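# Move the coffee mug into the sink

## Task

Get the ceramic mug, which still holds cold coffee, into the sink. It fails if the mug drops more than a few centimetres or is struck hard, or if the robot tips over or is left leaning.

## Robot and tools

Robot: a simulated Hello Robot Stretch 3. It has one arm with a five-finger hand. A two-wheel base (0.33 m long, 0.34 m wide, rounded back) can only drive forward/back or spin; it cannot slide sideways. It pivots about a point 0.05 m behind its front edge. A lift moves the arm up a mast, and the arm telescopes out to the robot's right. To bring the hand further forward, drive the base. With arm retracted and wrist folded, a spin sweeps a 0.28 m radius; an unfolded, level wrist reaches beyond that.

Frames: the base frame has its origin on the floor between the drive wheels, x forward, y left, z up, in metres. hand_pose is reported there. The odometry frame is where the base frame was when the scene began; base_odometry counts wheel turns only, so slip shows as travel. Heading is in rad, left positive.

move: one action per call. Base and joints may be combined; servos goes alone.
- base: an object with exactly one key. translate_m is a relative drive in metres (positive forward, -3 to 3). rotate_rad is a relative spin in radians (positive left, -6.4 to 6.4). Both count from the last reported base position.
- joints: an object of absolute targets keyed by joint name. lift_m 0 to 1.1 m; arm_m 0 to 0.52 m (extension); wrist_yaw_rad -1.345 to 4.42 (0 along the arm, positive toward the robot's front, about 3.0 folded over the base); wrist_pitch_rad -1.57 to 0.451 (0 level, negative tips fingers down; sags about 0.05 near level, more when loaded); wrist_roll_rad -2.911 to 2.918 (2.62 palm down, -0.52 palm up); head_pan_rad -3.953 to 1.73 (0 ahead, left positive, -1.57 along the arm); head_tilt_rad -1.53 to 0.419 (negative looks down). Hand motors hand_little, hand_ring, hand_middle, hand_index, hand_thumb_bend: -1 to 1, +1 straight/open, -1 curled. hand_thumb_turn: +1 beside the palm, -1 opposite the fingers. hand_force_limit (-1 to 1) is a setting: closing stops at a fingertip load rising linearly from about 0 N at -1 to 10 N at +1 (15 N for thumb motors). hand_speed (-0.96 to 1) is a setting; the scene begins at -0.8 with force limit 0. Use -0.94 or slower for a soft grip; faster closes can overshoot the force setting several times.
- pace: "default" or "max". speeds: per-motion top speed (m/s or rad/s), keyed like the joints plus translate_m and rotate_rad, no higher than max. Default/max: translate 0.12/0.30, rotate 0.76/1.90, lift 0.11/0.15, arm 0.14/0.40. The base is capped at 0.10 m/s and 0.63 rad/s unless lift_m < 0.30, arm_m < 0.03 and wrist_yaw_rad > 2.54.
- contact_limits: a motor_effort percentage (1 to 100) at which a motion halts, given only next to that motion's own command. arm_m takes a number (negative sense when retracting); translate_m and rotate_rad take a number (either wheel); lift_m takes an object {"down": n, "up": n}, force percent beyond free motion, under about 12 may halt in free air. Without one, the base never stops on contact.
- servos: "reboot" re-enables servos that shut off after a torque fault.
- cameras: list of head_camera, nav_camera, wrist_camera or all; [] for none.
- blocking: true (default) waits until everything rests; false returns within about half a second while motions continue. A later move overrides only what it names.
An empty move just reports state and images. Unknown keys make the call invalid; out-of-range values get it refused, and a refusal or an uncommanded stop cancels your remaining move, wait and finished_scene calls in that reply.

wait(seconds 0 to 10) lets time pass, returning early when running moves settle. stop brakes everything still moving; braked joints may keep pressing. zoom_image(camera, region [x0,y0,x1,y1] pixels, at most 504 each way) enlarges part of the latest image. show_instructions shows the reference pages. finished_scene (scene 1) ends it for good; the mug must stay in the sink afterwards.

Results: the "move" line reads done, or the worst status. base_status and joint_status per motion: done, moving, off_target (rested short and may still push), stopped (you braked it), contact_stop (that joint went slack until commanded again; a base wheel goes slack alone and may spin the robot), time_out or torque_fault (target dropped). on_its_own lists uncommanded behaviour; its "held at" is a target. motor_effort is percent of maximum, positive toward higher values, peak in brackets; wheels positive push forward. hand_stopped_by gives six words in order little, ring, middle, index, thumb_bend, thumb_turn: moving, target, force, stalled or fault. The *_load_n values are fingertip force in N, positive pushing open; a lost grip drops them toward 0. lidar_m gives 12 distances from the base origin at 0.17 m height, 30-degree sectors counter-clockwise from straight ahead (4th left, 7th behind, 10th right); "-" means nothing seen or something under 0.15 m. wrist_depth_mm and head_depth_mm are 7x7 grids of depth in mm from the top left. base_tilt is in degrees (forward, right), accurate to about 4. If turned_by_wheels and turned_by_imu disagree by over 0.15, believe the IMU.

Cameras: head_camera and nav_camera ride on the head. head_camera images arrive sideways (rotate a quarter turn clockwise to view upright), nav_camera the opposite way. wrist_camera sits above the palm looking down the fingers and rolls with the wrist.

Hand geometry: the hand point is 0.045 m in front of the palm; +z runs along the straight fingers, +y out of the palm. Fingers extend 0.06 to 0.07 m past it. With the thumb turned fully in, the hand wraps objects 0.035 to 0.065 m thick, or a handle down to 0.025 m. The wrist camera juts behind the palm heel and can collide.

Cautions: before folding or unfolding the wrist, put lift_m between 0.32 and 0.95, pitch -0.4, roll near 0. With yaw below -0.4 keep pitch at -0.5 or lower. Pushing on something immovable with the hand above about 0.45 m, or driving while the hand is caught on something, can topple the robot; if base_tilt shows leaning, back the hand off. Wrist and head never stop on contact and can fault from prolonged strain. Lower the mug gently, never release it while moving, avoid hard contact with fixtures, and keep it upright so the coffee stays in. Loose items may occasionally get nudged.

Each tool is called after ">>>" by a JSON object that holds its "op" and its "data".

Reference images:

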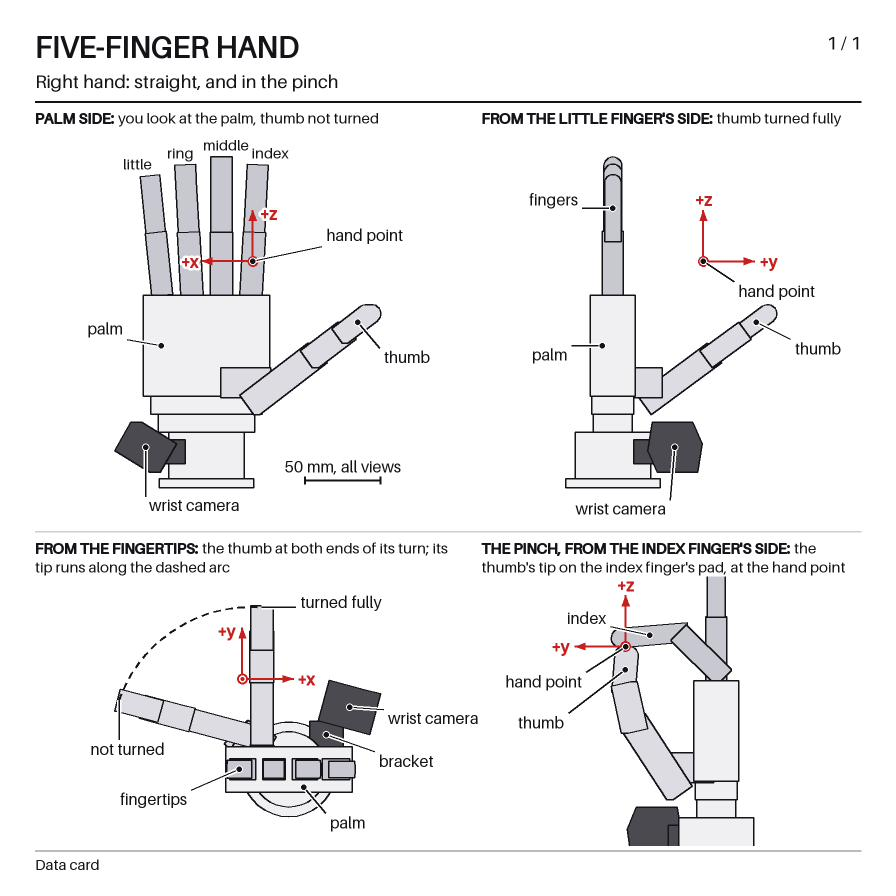

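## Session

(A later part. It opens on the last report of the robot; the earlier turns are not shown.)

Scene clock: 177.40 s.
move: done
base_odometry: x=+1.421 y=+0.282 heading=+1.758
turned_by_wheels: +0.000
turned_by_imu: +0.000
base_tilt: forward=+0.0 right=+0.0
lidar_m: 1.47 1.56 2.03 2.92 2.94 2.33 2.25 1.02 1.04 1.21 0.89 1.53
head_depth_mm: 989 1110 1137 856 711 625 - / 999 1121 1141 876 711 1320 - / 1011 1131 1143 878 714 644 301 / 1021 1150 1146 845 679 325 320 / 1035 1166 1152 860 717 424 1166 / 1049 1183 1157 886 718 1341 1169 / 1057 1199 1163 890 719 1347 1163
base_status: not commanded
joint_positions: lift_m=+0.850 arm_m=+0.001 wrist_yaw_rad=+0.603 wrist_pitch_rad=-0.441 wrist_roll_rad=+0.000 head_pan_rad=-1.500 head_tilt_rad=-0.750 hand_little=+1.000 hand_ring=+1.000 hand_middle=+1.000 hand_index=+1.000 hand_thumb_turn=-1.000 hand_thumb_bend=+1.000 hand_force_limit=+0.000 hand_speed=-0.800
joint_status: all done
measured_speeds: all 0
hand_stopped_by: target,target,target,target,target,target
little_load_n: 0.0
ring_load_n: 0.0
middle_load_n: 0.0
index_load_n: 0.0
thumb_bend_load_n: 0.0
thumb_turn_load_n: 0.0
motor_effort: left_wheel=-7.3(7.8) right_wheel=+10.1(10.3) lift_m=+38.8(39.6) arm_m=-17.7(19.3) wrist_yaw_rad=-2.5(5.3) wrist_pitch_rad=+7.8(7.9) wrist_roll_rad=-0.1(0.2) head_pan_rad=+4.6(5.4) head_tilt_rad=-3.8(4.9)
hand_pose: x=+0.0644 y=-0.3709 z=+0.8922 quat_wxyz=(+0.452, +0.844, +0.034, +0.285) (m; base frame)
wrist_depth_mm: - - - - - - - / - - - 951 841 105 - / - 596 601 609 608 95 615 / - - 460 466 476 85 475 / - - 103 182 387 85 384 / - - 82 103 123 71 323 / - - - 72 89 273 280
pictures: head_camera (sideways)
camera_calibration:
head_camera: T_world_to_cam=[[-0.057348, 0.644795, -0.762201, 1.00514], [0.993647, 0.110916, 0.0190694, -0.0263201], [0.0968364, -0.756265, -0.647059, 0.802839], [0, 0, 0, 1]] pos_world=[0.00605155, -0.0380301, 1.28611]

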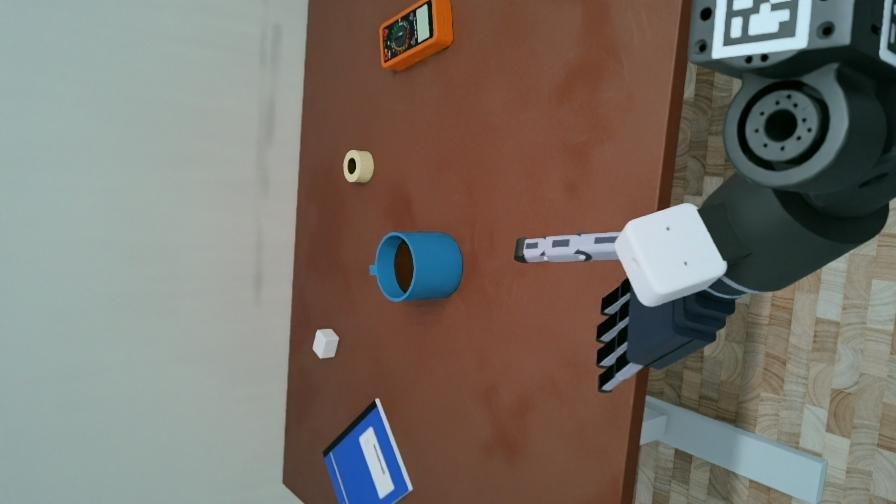

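>>> {"op": "move", "data": {"joints": {"wrist_roll_rad": 1.05, "wrist_pitch_rad": -0.4}, "cameras": ["head_camera","wrist_camera"]}}

Scene clock: 180.53 s.
move: done
base_odometry: x=+1.421 y=+0.282 heading=+1.758
turned_by_wheels: +0.000
turned_by_imu: +0.000
base_tilt: forward=+0.0 right=+0.1
lidar_m: 1.48 1.56 2.03 2.93 2.95 2.32 2.25 1.02 1.04 1.21 0.89 1.53
head_depth_mm: 990 1107 1138 856 711 627 - / 1000 1121 1141 875 710 643 - / 1010 1133 1147 878 714 348 301 / 1023 1149 1151 845 714 367 320 / 1034 1169 1152 855 716 1268 1173 / 1044 1183 1155 885 717 1343 1171 / 1061 1202 1165 888 720 1353 1167
base_status: not commanded
joint_positions: lift_m=+0.850 arm_m=+0.001 wrist_yaw_rad=+0.603 wrist_pitch_rad=-0.441 wrist_roll_rad=+1.048 head_pan_rad=-1.500 head_tilt_rad=-0.750 hand_little=+1.000 hand_ring=+1.000 hand_middle=+1.000 hand_index=+1.000 hand_thumb_turn=-1.000 hand_thumb_bend=+1.000 hand_force_limit=+0.000 hand_speed=-0.800
joint_status: all done
measured_speeds: all 0
hand_stopped_by: target,target,target,target,target,target
little_load_n: 0.0
ring_load_n: 0.0
middle_load_n: 0.0
index_load_n: 0.0
thumb_bend_load_n: 0.0
thumb_turn_load_n: 0.0
motor_effort: left_wheel=-8.1(8.1) right_wheel=+10.0(10.4) lift_m=+37.7(38.7) arm_m=-17.5(18.5) wrist_yaw_rad=-2.0(2.6) wrist_pitch_rad=+7.8(9.8) wrist_roll_rad=+0.8(4.4) head_pan_rad=+3.9(5.1) head_tilt_rad=-3.7(4.2)
hand_pose: x=+0.0452 y=-0.3490 z=+0.8312 quat_wxyz=(+0.249, +0.748, -0.393, +0.473) (m; base frame)
wrist_depth_mm: - - - 815 426 329 255 / - - - 645 408 109 235 / - - - 553 392 95 223 / - - - 487 369 85 242 / - - 102 181 341 85 806 / - - 82 102 123 71 770 / - - - 72 89 801 739
pictures: head_camera (sideways), wrist_camera
camera_calibration:
head_camera: T_world_to_cam=[[-0.0573493, 0.644799, -0.762197, 1.00513], [0.993656, 0.110842, 0.0190045, -0.0262398], [0.0967374, -0.756272, -0.647066, 0.802848], [0, 0, 0, 1]] pos_world=[0.00605174, -0.0380299, 1.28611]
wrist_camera: T_world_to_cam=[[-0.609031, -0.0127574, -0.793044, 0.746727], [0.503142, 0.766722, -0.39873, 0.581931], [0.613131, -0.641852, -0.460539, 0.285835], [0, 0, 0, 1]] pos_world=[-0.0132682, -0.253189, 0.955859]

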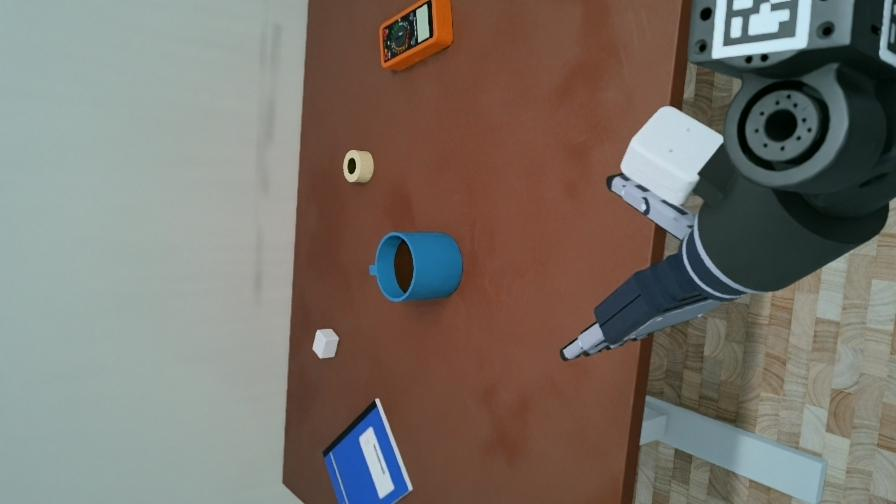

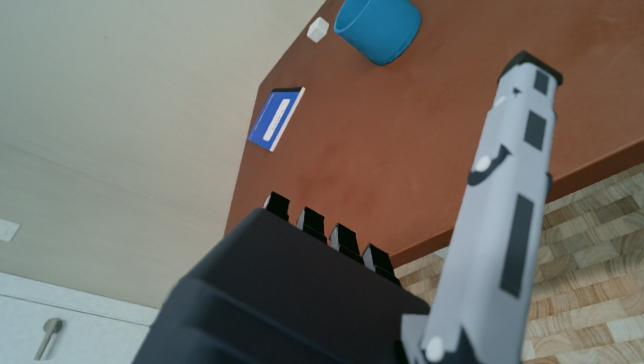

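>>> {"op": "zoom_image", "data": {"camera": "head_camera", "region": [330, 190, 490, 350]}}

>>> {"op": "move", "data": {"base": {"translate_m": 0.052}, "joints": {"wrist_pitch_rad": -0.3, "arm_m": 0.12, "hand_speed": -0.9, "hand_force_limit": -0.3}}}

>>> {"op": "move", "data": {"joints": {"lift_m": 0.765}, "cameras": ["head_camera","wrist_camera"]}}

Scaled by 3.150 from the camera's 896x504 image, which has a finer 1280x720 frame.

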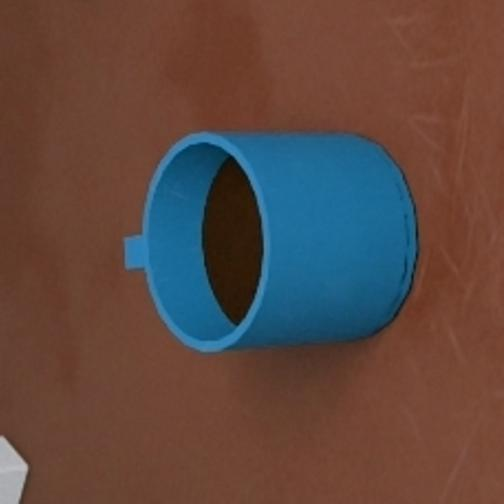

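Scene clock: 203.93 s.
move: done
base_odometry: x=+1.412 y=+0.333 heading=+1.758
turned_by_wheels: +0.000
turned_by_imu: -0.001
base_tilt: forward=+0.1 right=+0.1
lidar_m: 1.42 1.51 2.01 2.93 2.98 2.38 2.30 1.06 1.11 1.21 0.86 1.47
head_depth_mm: 986 1106 1135 874 298 1260 1160 / 997 1121 1139 876 308 1261 1159 / 1012 1139 1141 850 344 1289 1163 / 1022 1153 1146 850 443 1320 1168 / 1035 1168 1150 882 697 1327 1166 / 1053 1181 1156 883 716 1326 1166 / 1057 1199 1160 885 718 1362 1158
base_status: done
joint_positions: lift_m=+0.850 arm_m=+0.120 wrist_yaw_rad=+0.603 wrist_pitch_rad=-0.345 wrist_roll_rad=+1.048 head_pan_rad=-1.500 head_tilt_rad=-0.750 hand_little=+1.000 hand_ring=+1.000 hand_middle=+1.000 hand_index=+1.000 hand_thumb_turn=-1.000 hand_thumb_bend=+1.000 hand_force_limit=-0.300 hand_speed=-0.900
joint_status: all done
measured_speeds: all 0
hand_stopped_by: target,target,target,target,target,target
little_load_n: 0.0
ring_load_n: 0.0
middle_load_n: 0.0
index_load_n: 0.0
thumb_bend_load_n: 0.0
thumb_turn_load_n: 0.0
motor_effort: left_wheel=+2.1(8.7) right_wheel=+10.4(12.9) lift_m=+35.3(36.2) arm_m=+21.1(23.3) wrist_yaw_rad=-2.1(2.3) wrist_pitch_rad=+8.2(10.9) wrist_roll_rad=+0.8(0.8) head_pan_rad=+4.2(5.1) head_tilt_rad=-3.5(4.7)
hand_pose: x=+0.0532 y=-0.4795 z=+0.8516 quat_wxyz=(+0.268, +0.724, -0.381, +0.509) (m; base frame)
wrist_depth_mm: - - - - 652 358 285 / - - - 783 582 108 266 / - - - 815 470 95 248 / - - - 568 438 85 232 / - - 103 185 395 85 219 / - - 82 102 123 71 205 / - - - 72 89 217 194
pictures: none

Scene clock: 205.53 s.
move: done
base_odometry: x=+1.412 y=+0.333 heading=+1.758
turned_by_wheels: +0.000
turned_by_imu: +0.000
base_tilt: forward=+0.0 right=+0.0
lidar_m: 1.42 1.51 2.00 2.93 2.98 2.38 2.30 1.06 1.11 1.21 0.86 1.48
head_depth_mm: 988 1110 1138 871 708 345 1138 / 1002 1119 1139 874 692 373 1162 / 1016 1135 1139 851 494 400 1163 / 1020 1154 1150 851 574 1296 1165 / 1037 1169 1153 885 681 1325 1165 / 1048 1188 1154 884 718 1326 1171 / 1060 1200 1160 887 718 1361 1166
base_status: not commanded
joint_positions: lift_m=+0.765 arm_m=+0.120 wrist_yaw_rad=+0.603 wrist_pitch_rad=-0.344 wrist_roll_rad=+1.048 head_pan_rad=-1.500 head_tilt_rad=-0.750 hand_little=+1.000 hand_ring=+1.000 hand_middle=+1.000 hand_index=+1.000 hand_thumb_turn=-1.000 hand_thumb_bend=+1.000 hand_force_limit=-0.300 hand_speed=-0.900
joint_status: all done
measured_speeds: all 0
hand_stopped_by: target,target,target,target,target,target
little_load_n: 0.0
ring_load_n: 0.0
middle_load_n: 0.0
index_load_n: 0.0
thumb_bend_load_n: 0.0
thumb_turn_load_n: 0.0
motor_effort: left_wheel=+2.2(3.5) right_wheel=+10.4(10.7) lift_m=+22.1(34.2) arm_m=+21.5(22.3) wrist_yaw_rad=-1.5(2.4) wrist_pitch_rad=+8.2(8.3) wrist_roll_rad=+0.5(0.7) head_pan_rad=+2.5(5.0) head_tilt_rad=-3.4(4.6)
hand_pose: x=+0.0533 y=-0.4796 z=+0.7668 quat_wxyz=(+0.268, +0.724, -0.381, +0.509) (m; base frame)
wrist_depth_mm: - - - - - 251 186 / - - - 584 325 112 173 / - - - 453 298 95 162 / - - - 403 277 85 151 / - - 102 185 252 85 140 / - - 82 103 123 71 134 / - - - 72 89 141 126
pictures: head_camera (sideways), wrist_camera
camera_calibration:
head_camera: T_world_to_cam=[[-0.0573802, 0.645115, -0.761928, 1.0048], [0.993645, 0.110932, 0.0190939, -0.0263511], [0.0968397, -0.75599, -0.647381, 0.803266], [0, 0, 0, 1]] pos_world=[0.00605131, -0.0380284, 1.28611]
wrist_camera: T_world_to_cam=[[-0.564096, -0.0772546, -0.822088, 0.687881], [0.526688, 0.733108, -0.430293, 0.659182], [0.635921, -0.67571, -0.372854, 0.0827389], [0, 0, 0, 1]] pos_world=[-0.0117684, -0.374203, 0.879989]

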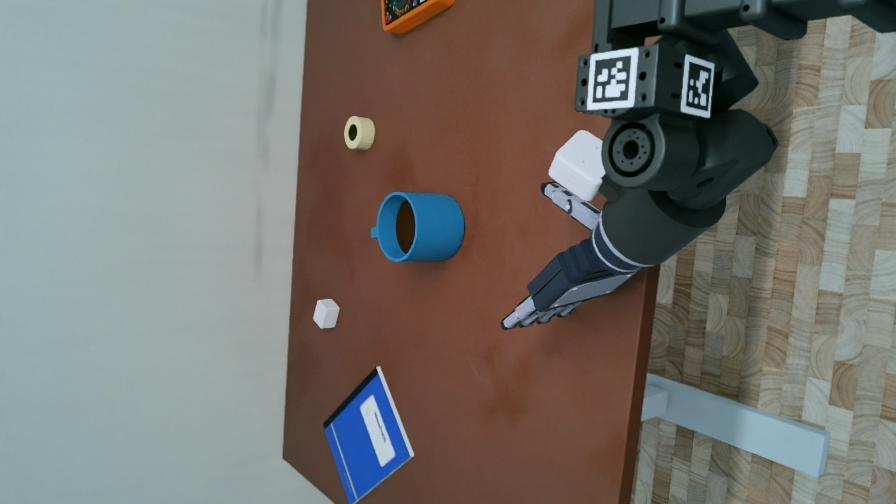

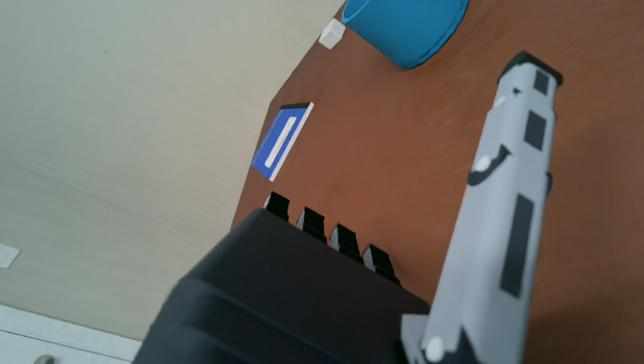

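>>> {"op": "zoom_image", "data": {"camera": "head_camera", "region": [370, 170, 630, 350]}}

>>> {"op": "zoom_image", "data": {"camera": "wrist_camera", "region": [240, 0, 644, 364]}}

Scaled by 1.938 from the camera's 896x504 image, which has a finer 1280x720 frame.

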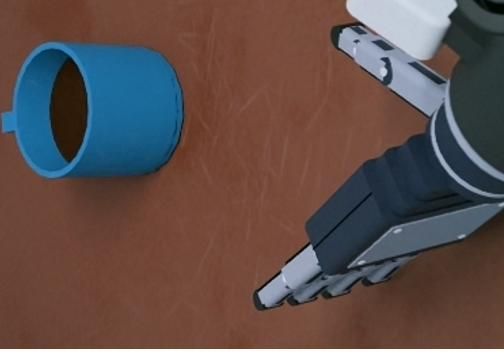

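Scaled by 1.248.

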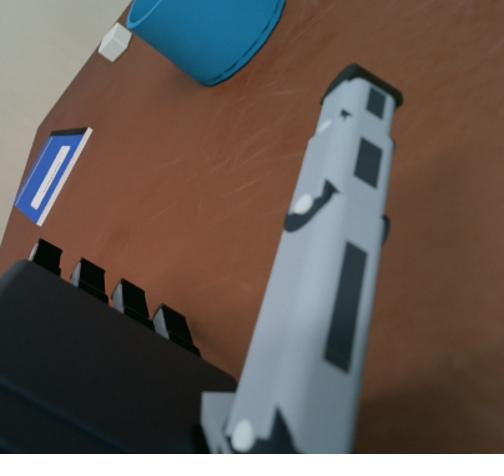

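>>> {"op": "move", "data": {"joints": {"lift_m": 0.758, "arm_m": 0.26}, "cameras": ["head_camera","wrist_camera"]}}

>>> {"op": "zoom_image", "data": {"camera": "head_camera", "region": [350, 170, 610, 350]}}

Scene clock: 222.13 s.
move: done
base_odometry: x=+1.412 y=+0.333 heading=+1.758
turned_by_wheels: +0.000
turned_by_imu: -0.001
base_tilt: forward=+0.0 right=+0.1
lidar_m: 1.42 1.51 2.01 2.92 2.99 2.38 2.30 1.06 1.12 1.21 0.86 1.48
head_depth_mm: 988 1106 1135 862 408 356 1096 / 999 1122 1141 479 515 1288 1161 / 1011 1141 1142 838 554 1290 1166 / 1023 1153 1142 813 696 1321 1166 / 1038 1166 1152 884 715 1322 1169 / 1048 1181 1160 885 716 1329 1169 / 1061 1195 1160 886 719 1360 1165
base_status: not commanded
joint_positions: lift_m=+0.758 arm_m=+0.260 wrist_yaw_rad=+0.603 wrist_pitch_rad=-0.344 wrist_roll_rad=+1.049 head_pan_rad=-1.500 head_tilt_rad=-0.750 hand_little=+1.000 hand_ring=+1.000 hand_middle=+1.000 hand_index=+1.000 hand_thumb_turn=-1.000 hand_thumb_bend=+1.000 hand_force_limit=-0.300 hand_speed=-0.900
joint_status: all done
measured_speeds: all 0
hand_stopped_by: target,target,target,target,target,target
little_load_n: 0.0
ring_load_n: 0.0
middle_load_n: 0.0
index_load_n: 0.0
thumb_bend_load_n: 0.0
thumb_turn_load_n: 0.0
motor_effort: left_wheel=+2.9(3.4) right_wheel=+10.5(10.6) lift_m=+21.9(25.3) arm_m=+21.1(24.8) wrist_yaw_rad=-1.4(2.2) wrist_pitch_rad=+8.2(8.4) wrist_roll_rad=+0.5(0.8) head_pan_rad=+3.6(4.8) head_tilt_rad=-1.5(2.9)
hand_pose: x=+0.0533 y=-0.6196 z=+0.7598 quat_wxyz=(+0.268, +0.724, -0.381, +0.509) (m; base frame)
wrist_depth_mm: - - - - - 233 176 / - - - - - 108 162 / - - - 480 - 95 157 / - - - 371 261 85 143 / - - 102 185 240 85 135 / - - 82 102 123 71 127 / - - - 72 89 134 120
pictures: head_camera (sideways), wrist_camera
camera_calibration:
head_camera: T_world_to_cam=[[-0.0573802, 0.645115, -0.761928, 1.0048], [0.993645, 0.110932, 0.0190939, -0.0263511], [0.0968397, -0.75599, -0.647381, 0.803266], [0, 0, 0, 1]] pos_world=[0.00605131, -0.0380284, 1.28611]
wrist_camera: T_world_to_cam=[[-0.564096, -0.0772546, -0.822088, 0.67131], [0.526688, 0.733108, -0.430293, 0.758805], [0.635921, -0.67571, -0.372854, -0.0144705], [0, 0, 0, 1]] pos_world=[-0.0117684, -0.514203, 0.872989]

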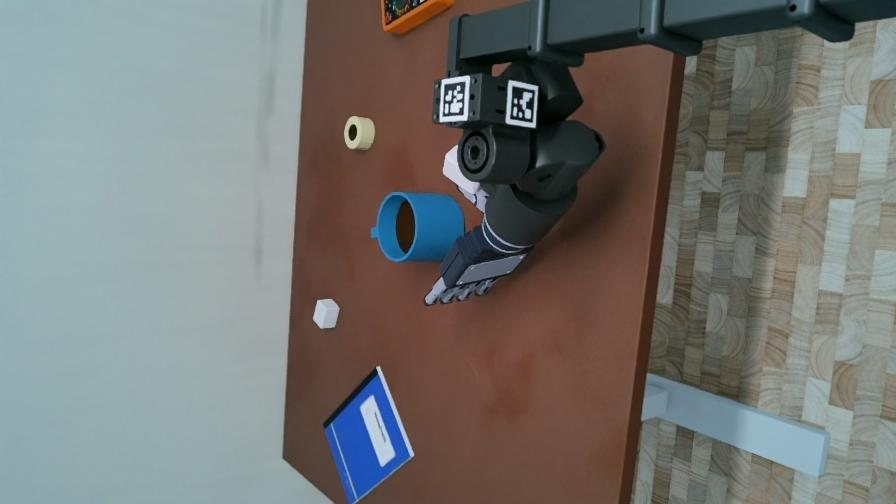

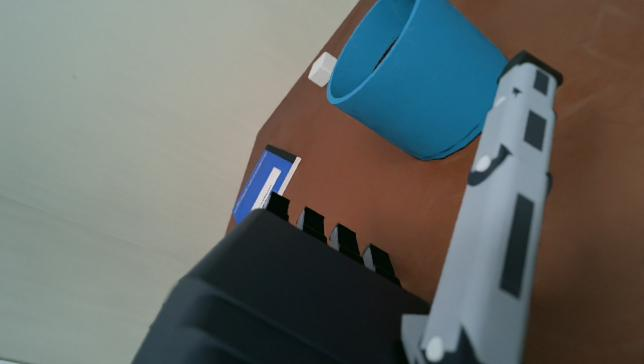

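Scaled by 1.938 from the camera's 896x504 image, which has a finer 1280x720 frame.

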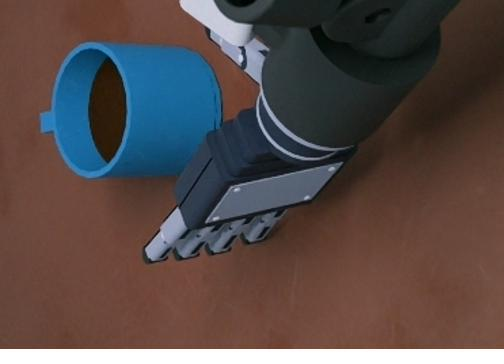

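>>> {"op": "move", "data": {"joints": {"wrist_pitch_rad": -0.24}}}

>>> {"op": "move", "data": {"joints": {"lift_m": 0.746, "arm_m": 0.3}, "cameras": ["head_camera","wrist_camera"]}}

>>> {"op": "zoom_image", "data": {"camera": "head_camera", "region": [350, 170, 550, 350]}}

Scene clock: 245.17 s.
move: done
base_odometry: x=+1.412 y=+0.333 heading=+1.758
turned_by_wheels: +0.000
turned_by_imu: -0.001
base_tilt: forward=+0.0 right=+0.2
lidar_m: 1.42 1.51 2.01 2.93 2.98 2.38 2.30 1.06 1.12 1.21 0.86 1.48
head_depth_mm: 988 1105 1134 865 407 356 1097 / 999 1120 1142 478 517 1286 1162 / 1008 1139 1143 821 552 1289 1168 / 1024 1152 1145 801 696 1323 1165 / 1035 1168 1151 883 715 1323 1166 / 1044 1181 1158 881 717 1330 1173 / 1061 1198 1163 887 718 1359 1163
base_status: not commanded
joint_positions: lift_m=+0.758 arm_m=+0.260 wrist_yaw_rad=+0.603 wrist_pitch_rad=-0.287 wrist_roll_rad=+1.049 head_pan_rad=-1.500 head_tilt_rad=-0.750 hand_little=+1.000 hand_ring=+1.000 hand_middle=+1.000 hand_index=+1.000 hand_thumb_turn=-1.000 hand_thumb_bend=+1.000 hand_force_limit=-0.300 hand_speed=-0.900
joint_status: all done
measured_speeds: all 0
hand_stopped_by: target,target,target,target,target,target
little_load_n: 0.0
ring_load_n: 0.0
middle_load_n: -0.5
index_load_n: 0.0
thumb_bend_load_n: 0.0
thumb_turn_load_n: 0.5
motor_effort: left_wheel=+2.1(2.9) right_wheel=+10.2(10.6) lift_m=+26.2(26.5) arm_m=+14.6(15.3) wrist_yaw_rad=-2.1(2.4) wrist_pitch_rad=+8.7(11.4) wrist_roll_rad=+0.6(0.7) head_pan_rad=+3.6(4.2) head_tilt_rad=-1.0(2.0)
hand_pose: x=+0.0575 y=-0.6257 z=+0.7725 quat_wxyz=(+0.278, +0.709, -0.373, +0.530) (m; base frame)
wrist_depth_mm: - - - - - 257 196 / - - - - - 108 178 / - - - 570 - 95 166 / - - - 416 304 84 160 / - - 102 181 275 85 145 / - - 82 102 123 72 136 / - - - 72 89 143 128
pictures: none

Scene clock: 246.53 s.
move: done
base_odometry: x=+1.412 y=+0.333 heading=+1.758
turned_by_wheels: +0.000
turned_by_imu: +0.000
base_tilt: forward=+0.1 right=+0.0
lidar_m: 1.42 1.51 2.01 2.93 2.98 2.37 2.30 1.06 1.11 1.21 0.86 1.47
head_depth_mm: 987 1104 1134 794 419 360 1095 / 1002 1119 1136 519 672 1287 1163 / 1011 1135 1143 635 676 1289 1161 / 1024 1150 1149 782 712 1322 1163 / 1036 1168 1149 886 716 1327 1168 / 1048 1180 1155 883 717 1327 1167 / 1062 1199 1162 889 719 1360 1165
base_status: not commanded
joint_positions: lift_m=+0.746 arm_m=+0.300 wrist_yaw_rad=+0.603 wrist_pitch_rad=-0.286 wrist_roll_rad=+1.049 head_pan_rad=-1.500 head_tilt_rad=-0.750 hand_little=+1.000 hand_ring=+1.000 hand_middle=+1.000 hand_index=+1.000 hand_thumb_turn=-1.000 hand_thumb_bend=+1.000 hand_force_limit=-0.300 hand_speed=-0.900
joint_status: all done
measured_speeds: all 0
hand_stopped_by: target,target,target,target,target,target
little_load_n: 0.0
ring_load_n: 0.0
middle_load_n: 0.0
index_load_n: 0.0
thumb_bend_load_n: 0.0
thumb_turn_load_n: 0.5
motor_effort: left_wheel=+2.4(3.3) right_wheel=+10.5(10.6) lift_m=+22.4(24.7) arm_m=+22.2(24.2) wrist_yaw_rad=-1.4(2.3) wrist_pitch_rad=+8.4(8.7) wrist_roll_rad=+0.5(0.7) head_pan_rad=+2.8(3.8) head_tilt_rad=-1.3(2.0)
hand_pose: x=+0.0576 y=-0.6658 z=+0.7608 quat_wxyz=(+0.279, +0.709, -0.373, +0.530) (m; base frame)
wrist_depth_mm: - - - - - 246 180 / - - - - - 108 166 / - - - 666 - 95 156 / - - - 413 - 85 143 / - - 102 186 247 85 133 / - - 82 102 123 71 126 / - - - 72 89 133 118
pictures: head_camera (sideways), wrist_camera
camera_calibration:
head_camera: T_world_to_cam=[[-0.0573802, 0.645115, -0.761928, 1.0048], [0.993645, 0.110932, 0.0190939, -0.0263511], [0.0968397, -0.75599, -0.647381, 0.803266], [0, 0, 0, 1]] pos_world=[0.00605131, -0.0380284, 1.28611]
wrist_camera: T_world_to_cam=[[-0.536753, -0.116905, -0.835601, 0.653343], [0.541152, 0.712129, -0.447243, 0.788853], [0.647341, -0.692247, -0.318975, -0.10074], [0, 0, 0, 1]] pos_world=[-0.010992, -0.555123, 0.86661]

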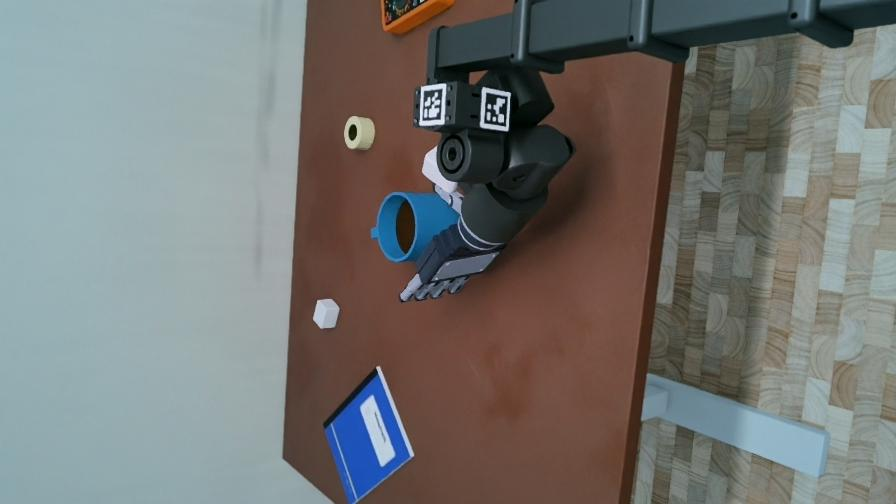

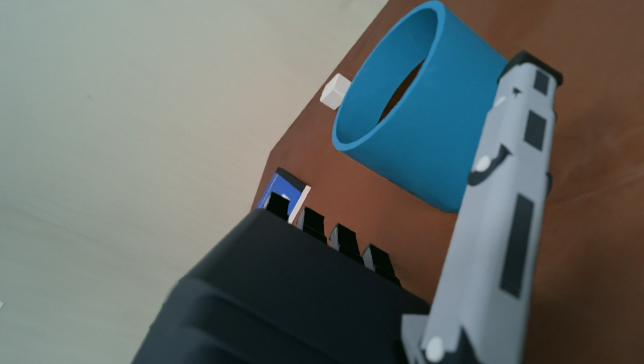

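Scaled by 2.520 from the camera's 896x504 image, which has a finer 1280x720 frame.

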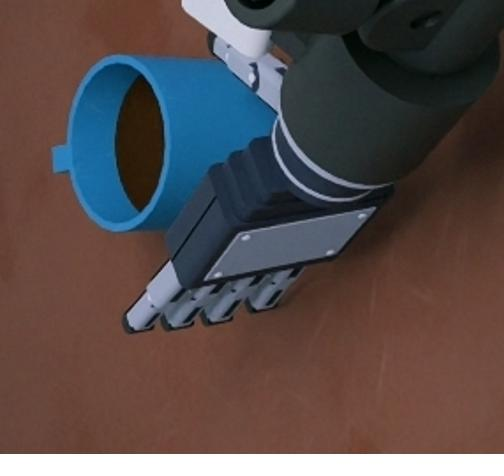

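>>> {"op": "move", "data": {"joints": {"arm_m": 0.335}, "speeds": {"arm_m": 0.05}, "cameras": ["head_camera","wrist_camera"]}}

>>> {"op": "zoom_image", "data": {"camera": "head_camera", "region": [350, 170, 510, 330]}}

Scene clock: 254.00 s.
move: done
base_odometry: x=+1.412 y=+0.333 heading=+1.758
turned_by_wheels: +0.000
turned_by_imu: +0.000
base_tilt: forward=+0.0 right=+0.1
lidar_m: 1.42 1.51 2.01 2.93 2.98 2.38 2.30 1.06 1.11 1.21 0.86 1.48
head_depth_mm: 988 1105 1135 524 419 361 1093 / 999 1124 1140 554 710 1284 1160 / 1009 1137 1142 612 694 1289 1162 / 1021 1156 1150 800 714 1319 1167 / 1033 1169 1150 882 717 1321 1168 / 1045 1185 1156 885 717 1321 1173 / 1057 1200 1161 888 718 1365 1161
base_status: not commanded
joint_positions: lift_m=+0.746 arm_m=+0.335 wrist_yaw_rad=+0.603 wrist_pitch_rad=-0.286 wrist_roll_rad=+1.049 head_pan_rad=-1.500 head_tilt_rad=-0.750 hand_little=+1.000 hand_ring=+1.000 hand_middle=+1.000 hand_index=+1.000 hand_thumb_turn=-1.000 hand_thumb_bend=+1.000 hand_force_limit=-0.300 hand_speed=-0.900
joint_status: all done
measured_speeds: all 0
hand_stopped_by: target,target,target,target,target,target
little_load_n: 0.0
ring_load_n: 0.5
middle_load_n: 0.0
index_load_n: 0.0
thumb_bend_load_n: 0.0
thumb_turn_load_n: 0.0
motor_effort: left_wheel=+2.3(3.1) right_wheel=+10.4(10.6) lift_m=+27.3(27.5) arm_m=+21.1(24.9) wrist_yaw_rad=-1.8(2.4) wrist_pitch_rad=+8.5(8.7) wrist_roll_rad=+0.6(0.7) head_pan_rad=+3.1(4.4) head_tilt_rad=-0.7(1.4)
hand_pose: x=+0.0576 y=-0.7008 z=+0.7608 quat_wxyz=(+0.279, +0.709, -0.373, +0.530) (m; base frame)
wrist_depth_mm: - - - - 404 249 179 / - - - - - 108 164 / - - - 648 206 95 154 / - - - 563 - 85 142 / - - 102 180 - 86 133 / - - 82 103 123 71 126 / - - - 71 89 133 118
pictures: head_camera (sideways), wrist_camera
camera_calibration:
head_camera: T_world_to_cam=[[-0.0573802, 0.645115, -0.761928, 1.0048], [0.993645, 0.110932, 0.0190939, -0.0263511], [0.0968397, -0.75599, -0.647381, 0.803266], [0, 0, 0, 1]] pos_world=[0.00605131, -0.0380284, 1.28611]
wrist_camera: T_world_to_cam=[[-0.536753, -0.116905, -0.835601, 0.649252], [0.541152, 0.712129, -0.447243, 0.813777], [0.647341, -0.692247, -0.318975, -0.124969], [0, 0, 0, 1]] pos_world=[-0.010992, -0.590123, 0.86661]

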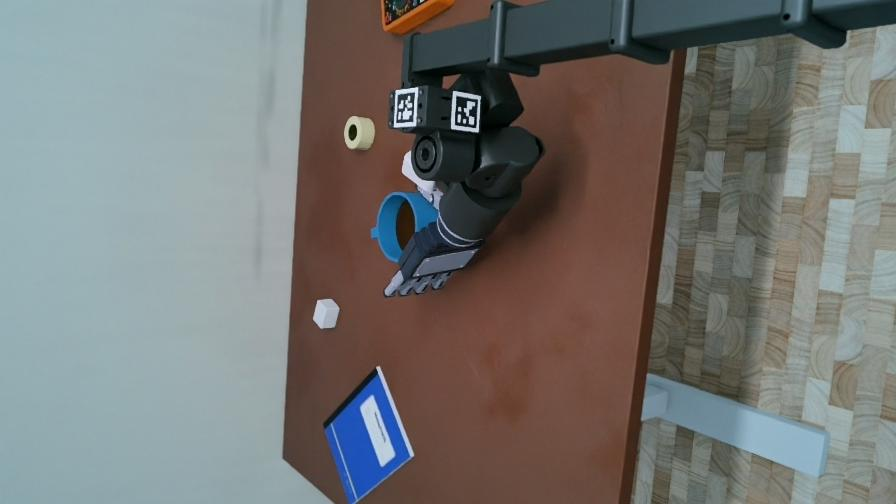

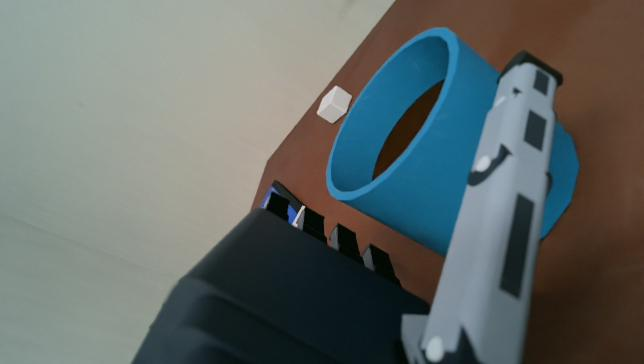

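Scaled by 3.150 from the camera's 896x504 image, which has a finer 1280x720 frame.

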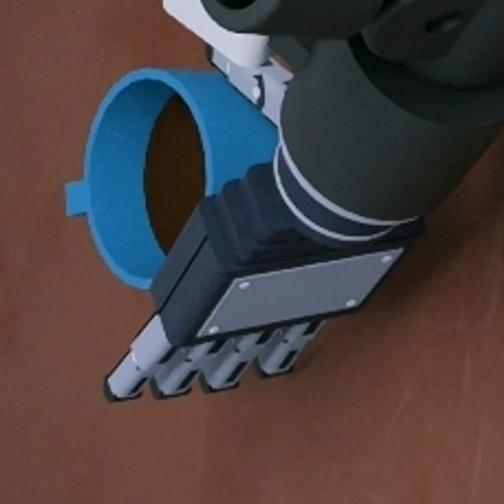

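>>> {"op": "move", "data": {"base": {"translate_m": -0.010}}}

>>> {"op": "move", "data": {"joints": {"arm_m": 0.344}, "speeds": {"arm_m": 0.05}, "cameras": ["head_camera","wrist_camera"]}}

Scene clock: 260.30 s.
move: done
base_odometry: x=+1.414 y=+0.323 heading=+1.758
turned_by_wheels: +0.000
turned_by_imu: +0.000
base_tilt: forward=+0.0 right=+0.2
lidar_m: 1.43 1.52 2.01 2.92 2.99 2.37 2.29 1.05 1.10 1.21 0.87 1.49
head_depth_mm: 991 1108 1133 523 418 360 1095 / 995 1123 1139 554 711 1288 1163 / 1012 1139 1145 613 694 1292 1163 / 1022 1151 1148 800 713 1320 1163 / 1035 1169 1146 882 715 1325 1168 / 1049 1186 1158 885 717 1340 1166 / 1060 1202 1162 889 719 1357 1166
base_status: done
joint_positions: lift_m=+0.746 arm_m=+0.335 wrist_yaw_rad=+0.602 wrist_pitch_rad=-0.286 wrist_roll_rad=+1.049 head_pan_rad=-1.500 head_tilt_rad=-0.750 hand_little=+1.000 hand_ring=+1.000 hand_middle=+1.000 hand_index=+1.000 hand_thumb_turn=-1.000 hand_thumb_bend=+1.000 hand_force_limit=-0.300 hand_speed=-0.900
joint_status: not commanded
measured_speeds: all 0
hand_stopped_by: target,target,target,target,target,target
little_load_n: 0.0
ring_load_n: 0.0
middle_load_n: 0.0
index_load_n: 0.0
thumb_bend_load_n: 0.0
thumb_turn_load_n: 0.0
motor_effort: left_wheel=-8.3(12.4) right_wheel=-5.8(8.7) lift_m=+30.7(31.7) arm_m=+19.3(20.4) wrist_yaw_rad=-1.5(2.1) wrist_pitch_rad=+8.5(8.7) wrist_roll_rad=+0.7(0.7) head_pan_rad=+2.8(3.7) head_tilt_rad=+1.0(1.2)
hand_pose: x=+0.0576 y=-0.7008 z=+0.7608 quat_wxyz=(+0.279, +0.709, -0.373, +0.530) (m; base frame)
wrist_depth_mm: - - - - 390 249 179 / - - - - - 108 165 / - - - 645 - 95 156 / - - - 520 - 85 142 / - - 103 166 - 86 133 / - - 82 103 123 71 125 / - - - 72 89 133 118
pictures: none

Scene clock: 261.10 s.
move: done
base_odometry: x=+1.414 y=+0.323 heading=+1.758
turned_by_wheels: +0.000
turned_by_imu: +0.000
base_tilt: forward=+0.0 right=+0.1
lidar_m: 1.43 1.51 2.00 2.93 2.98 2.36 2.29 1.05 1.10 1.21 0.86 1.49
head_depth_mm: 990 1110 1134 523 418 360 1096 / 998 1119 1138 558 710 1290 1162 / 1013 1141 1142 617 711 1289 1166 / 1022 1153 1150 800 714 1317 1167 / 1032 1171 1147 882 717 1328 1168 / 1049 1184 1155 886 718 1336 1170 / 1059 1202 1159 888 719 1360 1160
base_status: not commanded
joint_positions: lift_m=+0.746 arm_m=+0.344 wrist_yaw_rad=+0.602 wrist_pitch_rad=-0.286 wrist_roll_rad=+1.049 head_pan_rad=-1.500 head_tilt_rad=-0.750 hand_little=+1.000 hand_ring=+1.000 hand_middle=+1.000 hand_index=+1.000 hand_thumb_turn=-1.000 hand_thumb_bend=+1.000 hand_force_limit=-0.300 hand_speed=-0.900
joint_status: all done
measured_speeds: all 0
hand_stopped_by: target,target,target,target,target,target
little_load_n: 0.0
ring_load_n: 0.0
middle_load_n: 0.0
index_load_n: 0.0
thumb_bend_load_n: 0.0
thumb_turn_load_n: 0.0
motor_effort: left_wheel=-8.7(8.9) right_wheel=-5.8(5.9) lift_m=+31.7(32.4) arm_m=+21.8(24.6) wrist_yaw_rad=-1.9(2.1) wrist_pitch_rad=+8.6(8.7) wrist_roll_rad=+0.6(0.7) head_pan_rad=+1.7(3.3) head_tilt_rad=+0.3(1.6)
hand_pose: x=+0.0576 y=-0.7098 z=+0.7608 quat_wxyz=(+0.279, +0.709, -0.373, +0.530) (m; base frame)
wrist_depth_mm: - - - - 391 249 179 / - - - - - 113 166 / - - - 628 201 95 156 / - - 799 558 - 85 142 / - - 103 132 - 85 133 / - - 82 103 123 71 125 / - - - 72 89 132 118
pictures: head_camera (sideways), wrist_camera
camera_calibration:
head_camera: T_world_to_cam=[[-0.0573802, 0.645115, -0.761928, 1.0048], [0.993645, 0.110932, 0.0190939, -0.0263511], [0.0968397, -0.75599, -0.647381, 0.803266], [0, 0, 0, 1]] pos_world=[0.00605131, -0.0380284, 1.28611]
wrist_camera: T_world_to_cam=[[-0.536767, -0.116822, -0.835604, 0.648198], [0.541262, 0.712048, -0.447239, 0.82019], [0.647238, -0.692344, -0.318973, -0.131195], [0, 0, 0, 1]] pos_world=[-0.0110923, -0.599123, 0.86661]

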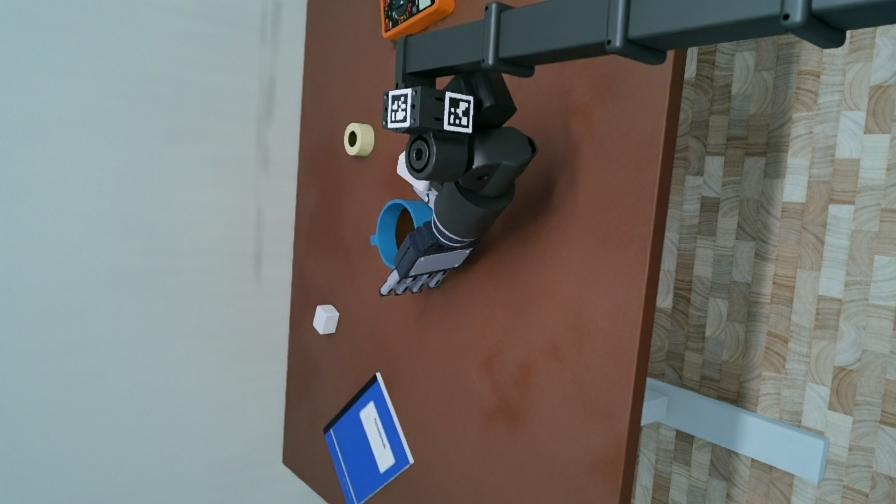

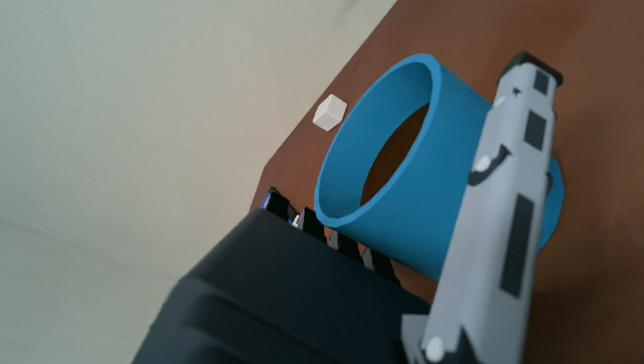

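>>> {"op": "move", "data": {"joints": {"hand_index": -0.9, "hand_middle": -0.9, "hand_ring": -0.9, "hand_speed": -0.92, "hand_force_limit": -0.7}, "cameras": ["head_camera","wrist_camera"]}}

>>> {"op": "zoom_image", "data": {"camera": "head_camera", "region": [350, 170, 510, 330]}}

Scene clock: 274.13 s.
move: off_target
base_odometry: x=+1.414 y=+0.323 heading=+1.758
turned_by_wheels: +0.000
turned_by_imu: -0.001
base_tilt: forward=+0.0 right=+0.0
lidar_m: 1.43 1.52 2.02 2.92 2.98 2.36 2.29 1.05 1.10 1.21 0.87 1.49
head_depth_mm: 985 1111 1136 524 419 360 1096 / 997 1127 1140 559 710 1287 1165 / 1011 1139 1148 617 711 1291 1164 / 1023 1152 1147 803 714 1318 1169 / 1034 1167 1147 881 717 1324 1165 / 1048 1181 1158 884 718 1341 1166 / 1059 1199 1160 889 719 1354 1161
base_status: not commanded
joint_positions: lift_m=+0.746 arm_m=+0.344 wrist_yaw_rad=+0.603 wrist_pitch_rad=-0.286 wrist_roll_rad=+1.052 head_pan_rad=-1.500 head_tilt_rad=-0.750 hand_little=+1.000 hand_ring=+0.403 hand_middle=+0.471 hand_index=+0.537 hand_thumb_turn=-1.000 hand_thumb_bend=+1.000 hand_force_limit=-0.700 hand_speed=-0.920
joint_status: hand_ring off_target (ended at +0.403, target -0.900); hand_middle off_target (ended at +0.471, target -0.900); hand_index off_target (ended at +0.537, target -0.900); the others done
measured_speeds: all 0
hand_stopped_by: target,force,force,force,target,target
little_load_n: 0.0
ring_load_n: 2.0
middle_load_n: 3.0
index_load_n: 1.0
thumb_bend_load_n: 0.5
thumb_turn_load_n: 0.5
motor_effort: left_wheel=-7.7(9.2) right_wheel=-5.7(6.0) lift_m=+40.5(40.9) arm_m=+21.0(22.5) wrist_yaw_rad=-2.1(2.5) wrist_pitch_rad=+8.6(8.8) wrist_roll_rad=-0.5(0.7) head_pan_rad=+1.4(3.8) head_tilt_rad=+1.4(2.5)
hand_pose: x=+0.0577 y=-0.7097 z=+0.7606 quat_wxyz=(+0.278, +0.708, -0.374, +0.531) (m; base frame)
wrist_depth_mm: - - - - 438 241 179 / - - - - - 108 161 / - - - 623 193 95 145 / - - 785 544 - 85 135 / - - 102 155 - - 133 / - - 82 102 157 71 125 / - - - 72 89 133 118
pictures: head_camera (sideways), wrist_camera
camera_calibration:
head_camera: T_world_to_cam=[[-0.0574191, 0.644837, -0.762161, 1.00509], [0.993642, 0.110968, 0.0190274, -0.0262637], [0.0968446, -0.756222, -0.647108, 0.802905], [0, 0, 0, 1]] pos_world=[0.00605101, -0.0380299, 1.28611]
wrist_camera: T_world_to_cam=[[-0.534801, -0.115125, -0.837099, 0.650346], [0.542734, 0.7125, -0.444728, 0.818294], [0.647632, -0.692163, -0.318563, -0.131569], [0, 0, 0, 1]] pos_world=[-0.0111024, -0.59923, 0.866409]

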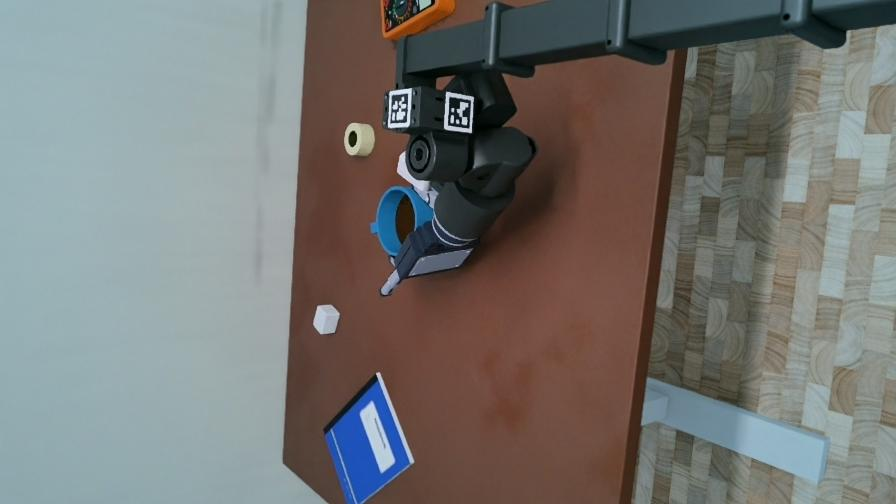

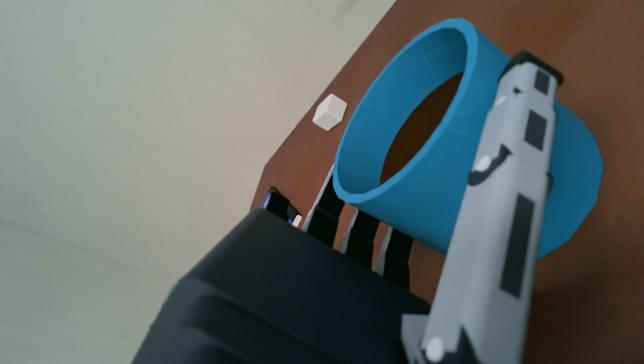

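Scaled by 3.150 from the camera's 896x504 image, which has a finer 1280x720 frame.

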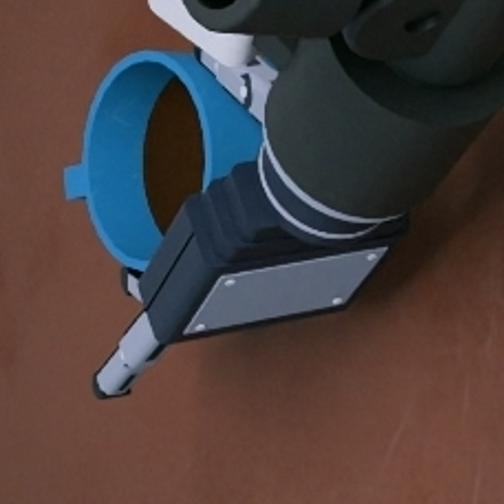

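>>> {"op": "move", "data": {"joints": {"hand_thumb_bend": -0.9, "hand_speed": -0.9, "hand_force_limit": -0.5}, "cameras": ["head_camera","wrist_camera"]}}

>>> {"op": "zoom_image", "data": {"camera": "head_camera", "region": [350, 170, 510, 330]}}

Scene clock: 286.63 s.
move: off_target
base_odometry: x=+1.414 y=+0.323 heading=+1.758
turned_by_wheels: +0.000
turned_by_imu: -0.001
base_tilt: forward=+0.1 right=+0.1
lidar_m: 1.43 1.52 2.01 2.93 2.98 2.37 2.29 1.05 1.10 1.21 0.87 1.49
head_depth_mm: 986 1106 1137 524 419 360 1096 / 998 1121 1140 558 710 1288 1161 / 1012 1135 1144 617 711 1292 1167 / 1025 1151 1148 803 714 1320 1167 / 1037 1170 1149 883 715 1328 1165 / 1047 1182 1155 885 717 1339 1171 / 1059 1197 1160 886 719 1356 1160
base_status: not commanded
joint_positions: lift_m=+0.746 arm_m=+0.344 wrist_yaw_rad=+0.603 wrist_pitch_rad=-0.286 wrist_roll_rad=+1.052 head_pan_rad=-1.500 head_tilt_rad=-0.750 hand_little=+1.000 hand_ring=+0.403 hand_middle=+0.471 hand_index=+0.537 hand_thumb_turn=-1.000 hand_thumb_bend=+0.994 hand_force_limit=-0.500 hand_speed=-0.900
joint_status: hand_thumb_bend off_target (ended at +0.994, target -0.900); the others done
measured_speeds: all 0
hand_stopped_by: target,force,force,force,force,target
little_load_n: 0.0
ring_load_n: 2.0
middle_load_n: 3.0
index_load_n: 1.0
thumb_bend_load_n: 3.5
thumb_turn_load_n: 0.5
motor_effort: left_wheel=-6.5(8.6) right_wheel=-6.0(6.0) lift_m=+38.0(41.3) arm_m=+17.9(20.1) wrist_yaw_rad=-1.6(2.5) wrist_pitch_rad=+8.5(8.7) wrist_roll_rad=-0.4(0.6) head_pan_rad=+1.3(3.8) head_tilt_rad=+1.5(2.3)
hand_pose: x=+0.0577 y=-0.7097 z=+0.7606 quat_wxyz=(+0.278, +0.708, -0.374, +0.531) (m; base frame)
wrist_depth_mm: - - - - 442 241 179 / - - - - - 108 163 / - - - 610 192 95 146 / - - 814 544 - 85 135 / - - 102 155 - - 133 / - - 82 102 157 71 125 / - - - 72 89 133 118
pictures: head_camera (sideways), wrist_camera
camera_calibration:
head_camera: T_world_to_cam=[[-0.0574111, 0.644783, -0.762206, 1.00515], [0.993633, 0.111033, 0.019085, -0.0263351], [0.096936, -0.756258, -0.647053, 0.80283], [0, 0, 0, 1]] pos_world=[0.00605088, -0.0380304, 1.28611]
wrist_camera: T_world_to_cam=[[-0.534801, -0.115125, -0.837099, 0.650346], [0.542734, 0.7125, -0.444728, 0.818294], [0.647632, -0.692163, -0.318563, -0.131569], [0, 0, 0, 1]] pos_world=[-0.0111024, -0.59923, 0.866409]

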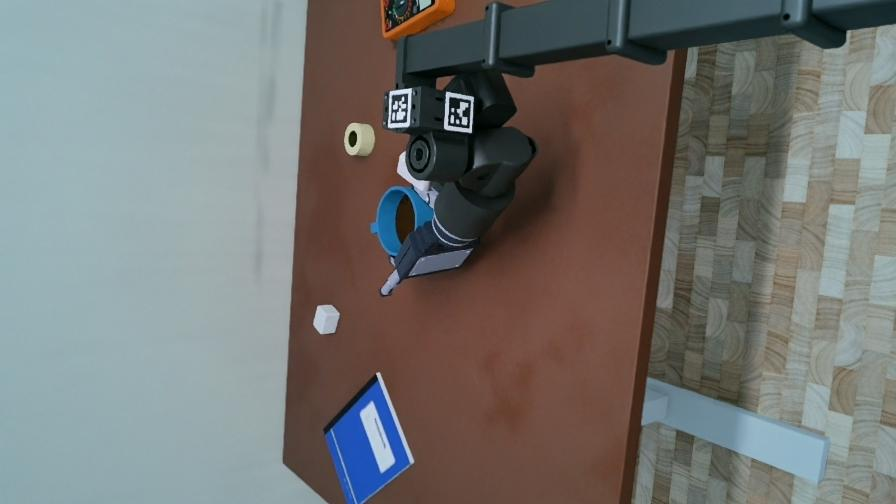

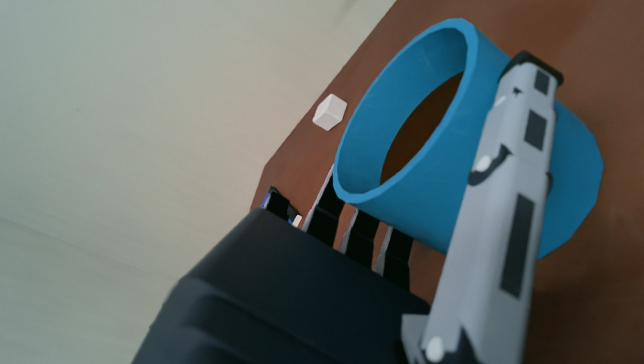

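Scaled by 3.150 from the camera's 896x504 image, which has a finer 1280x720 frame.

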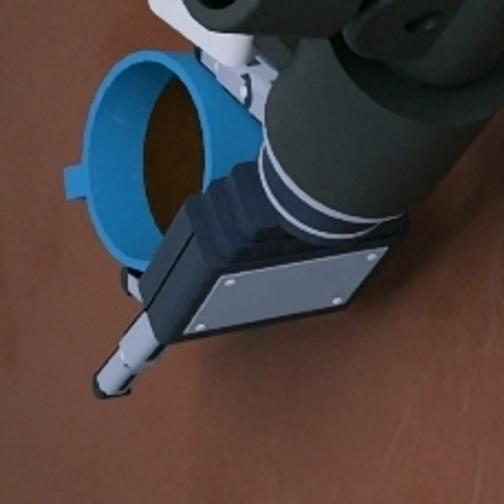

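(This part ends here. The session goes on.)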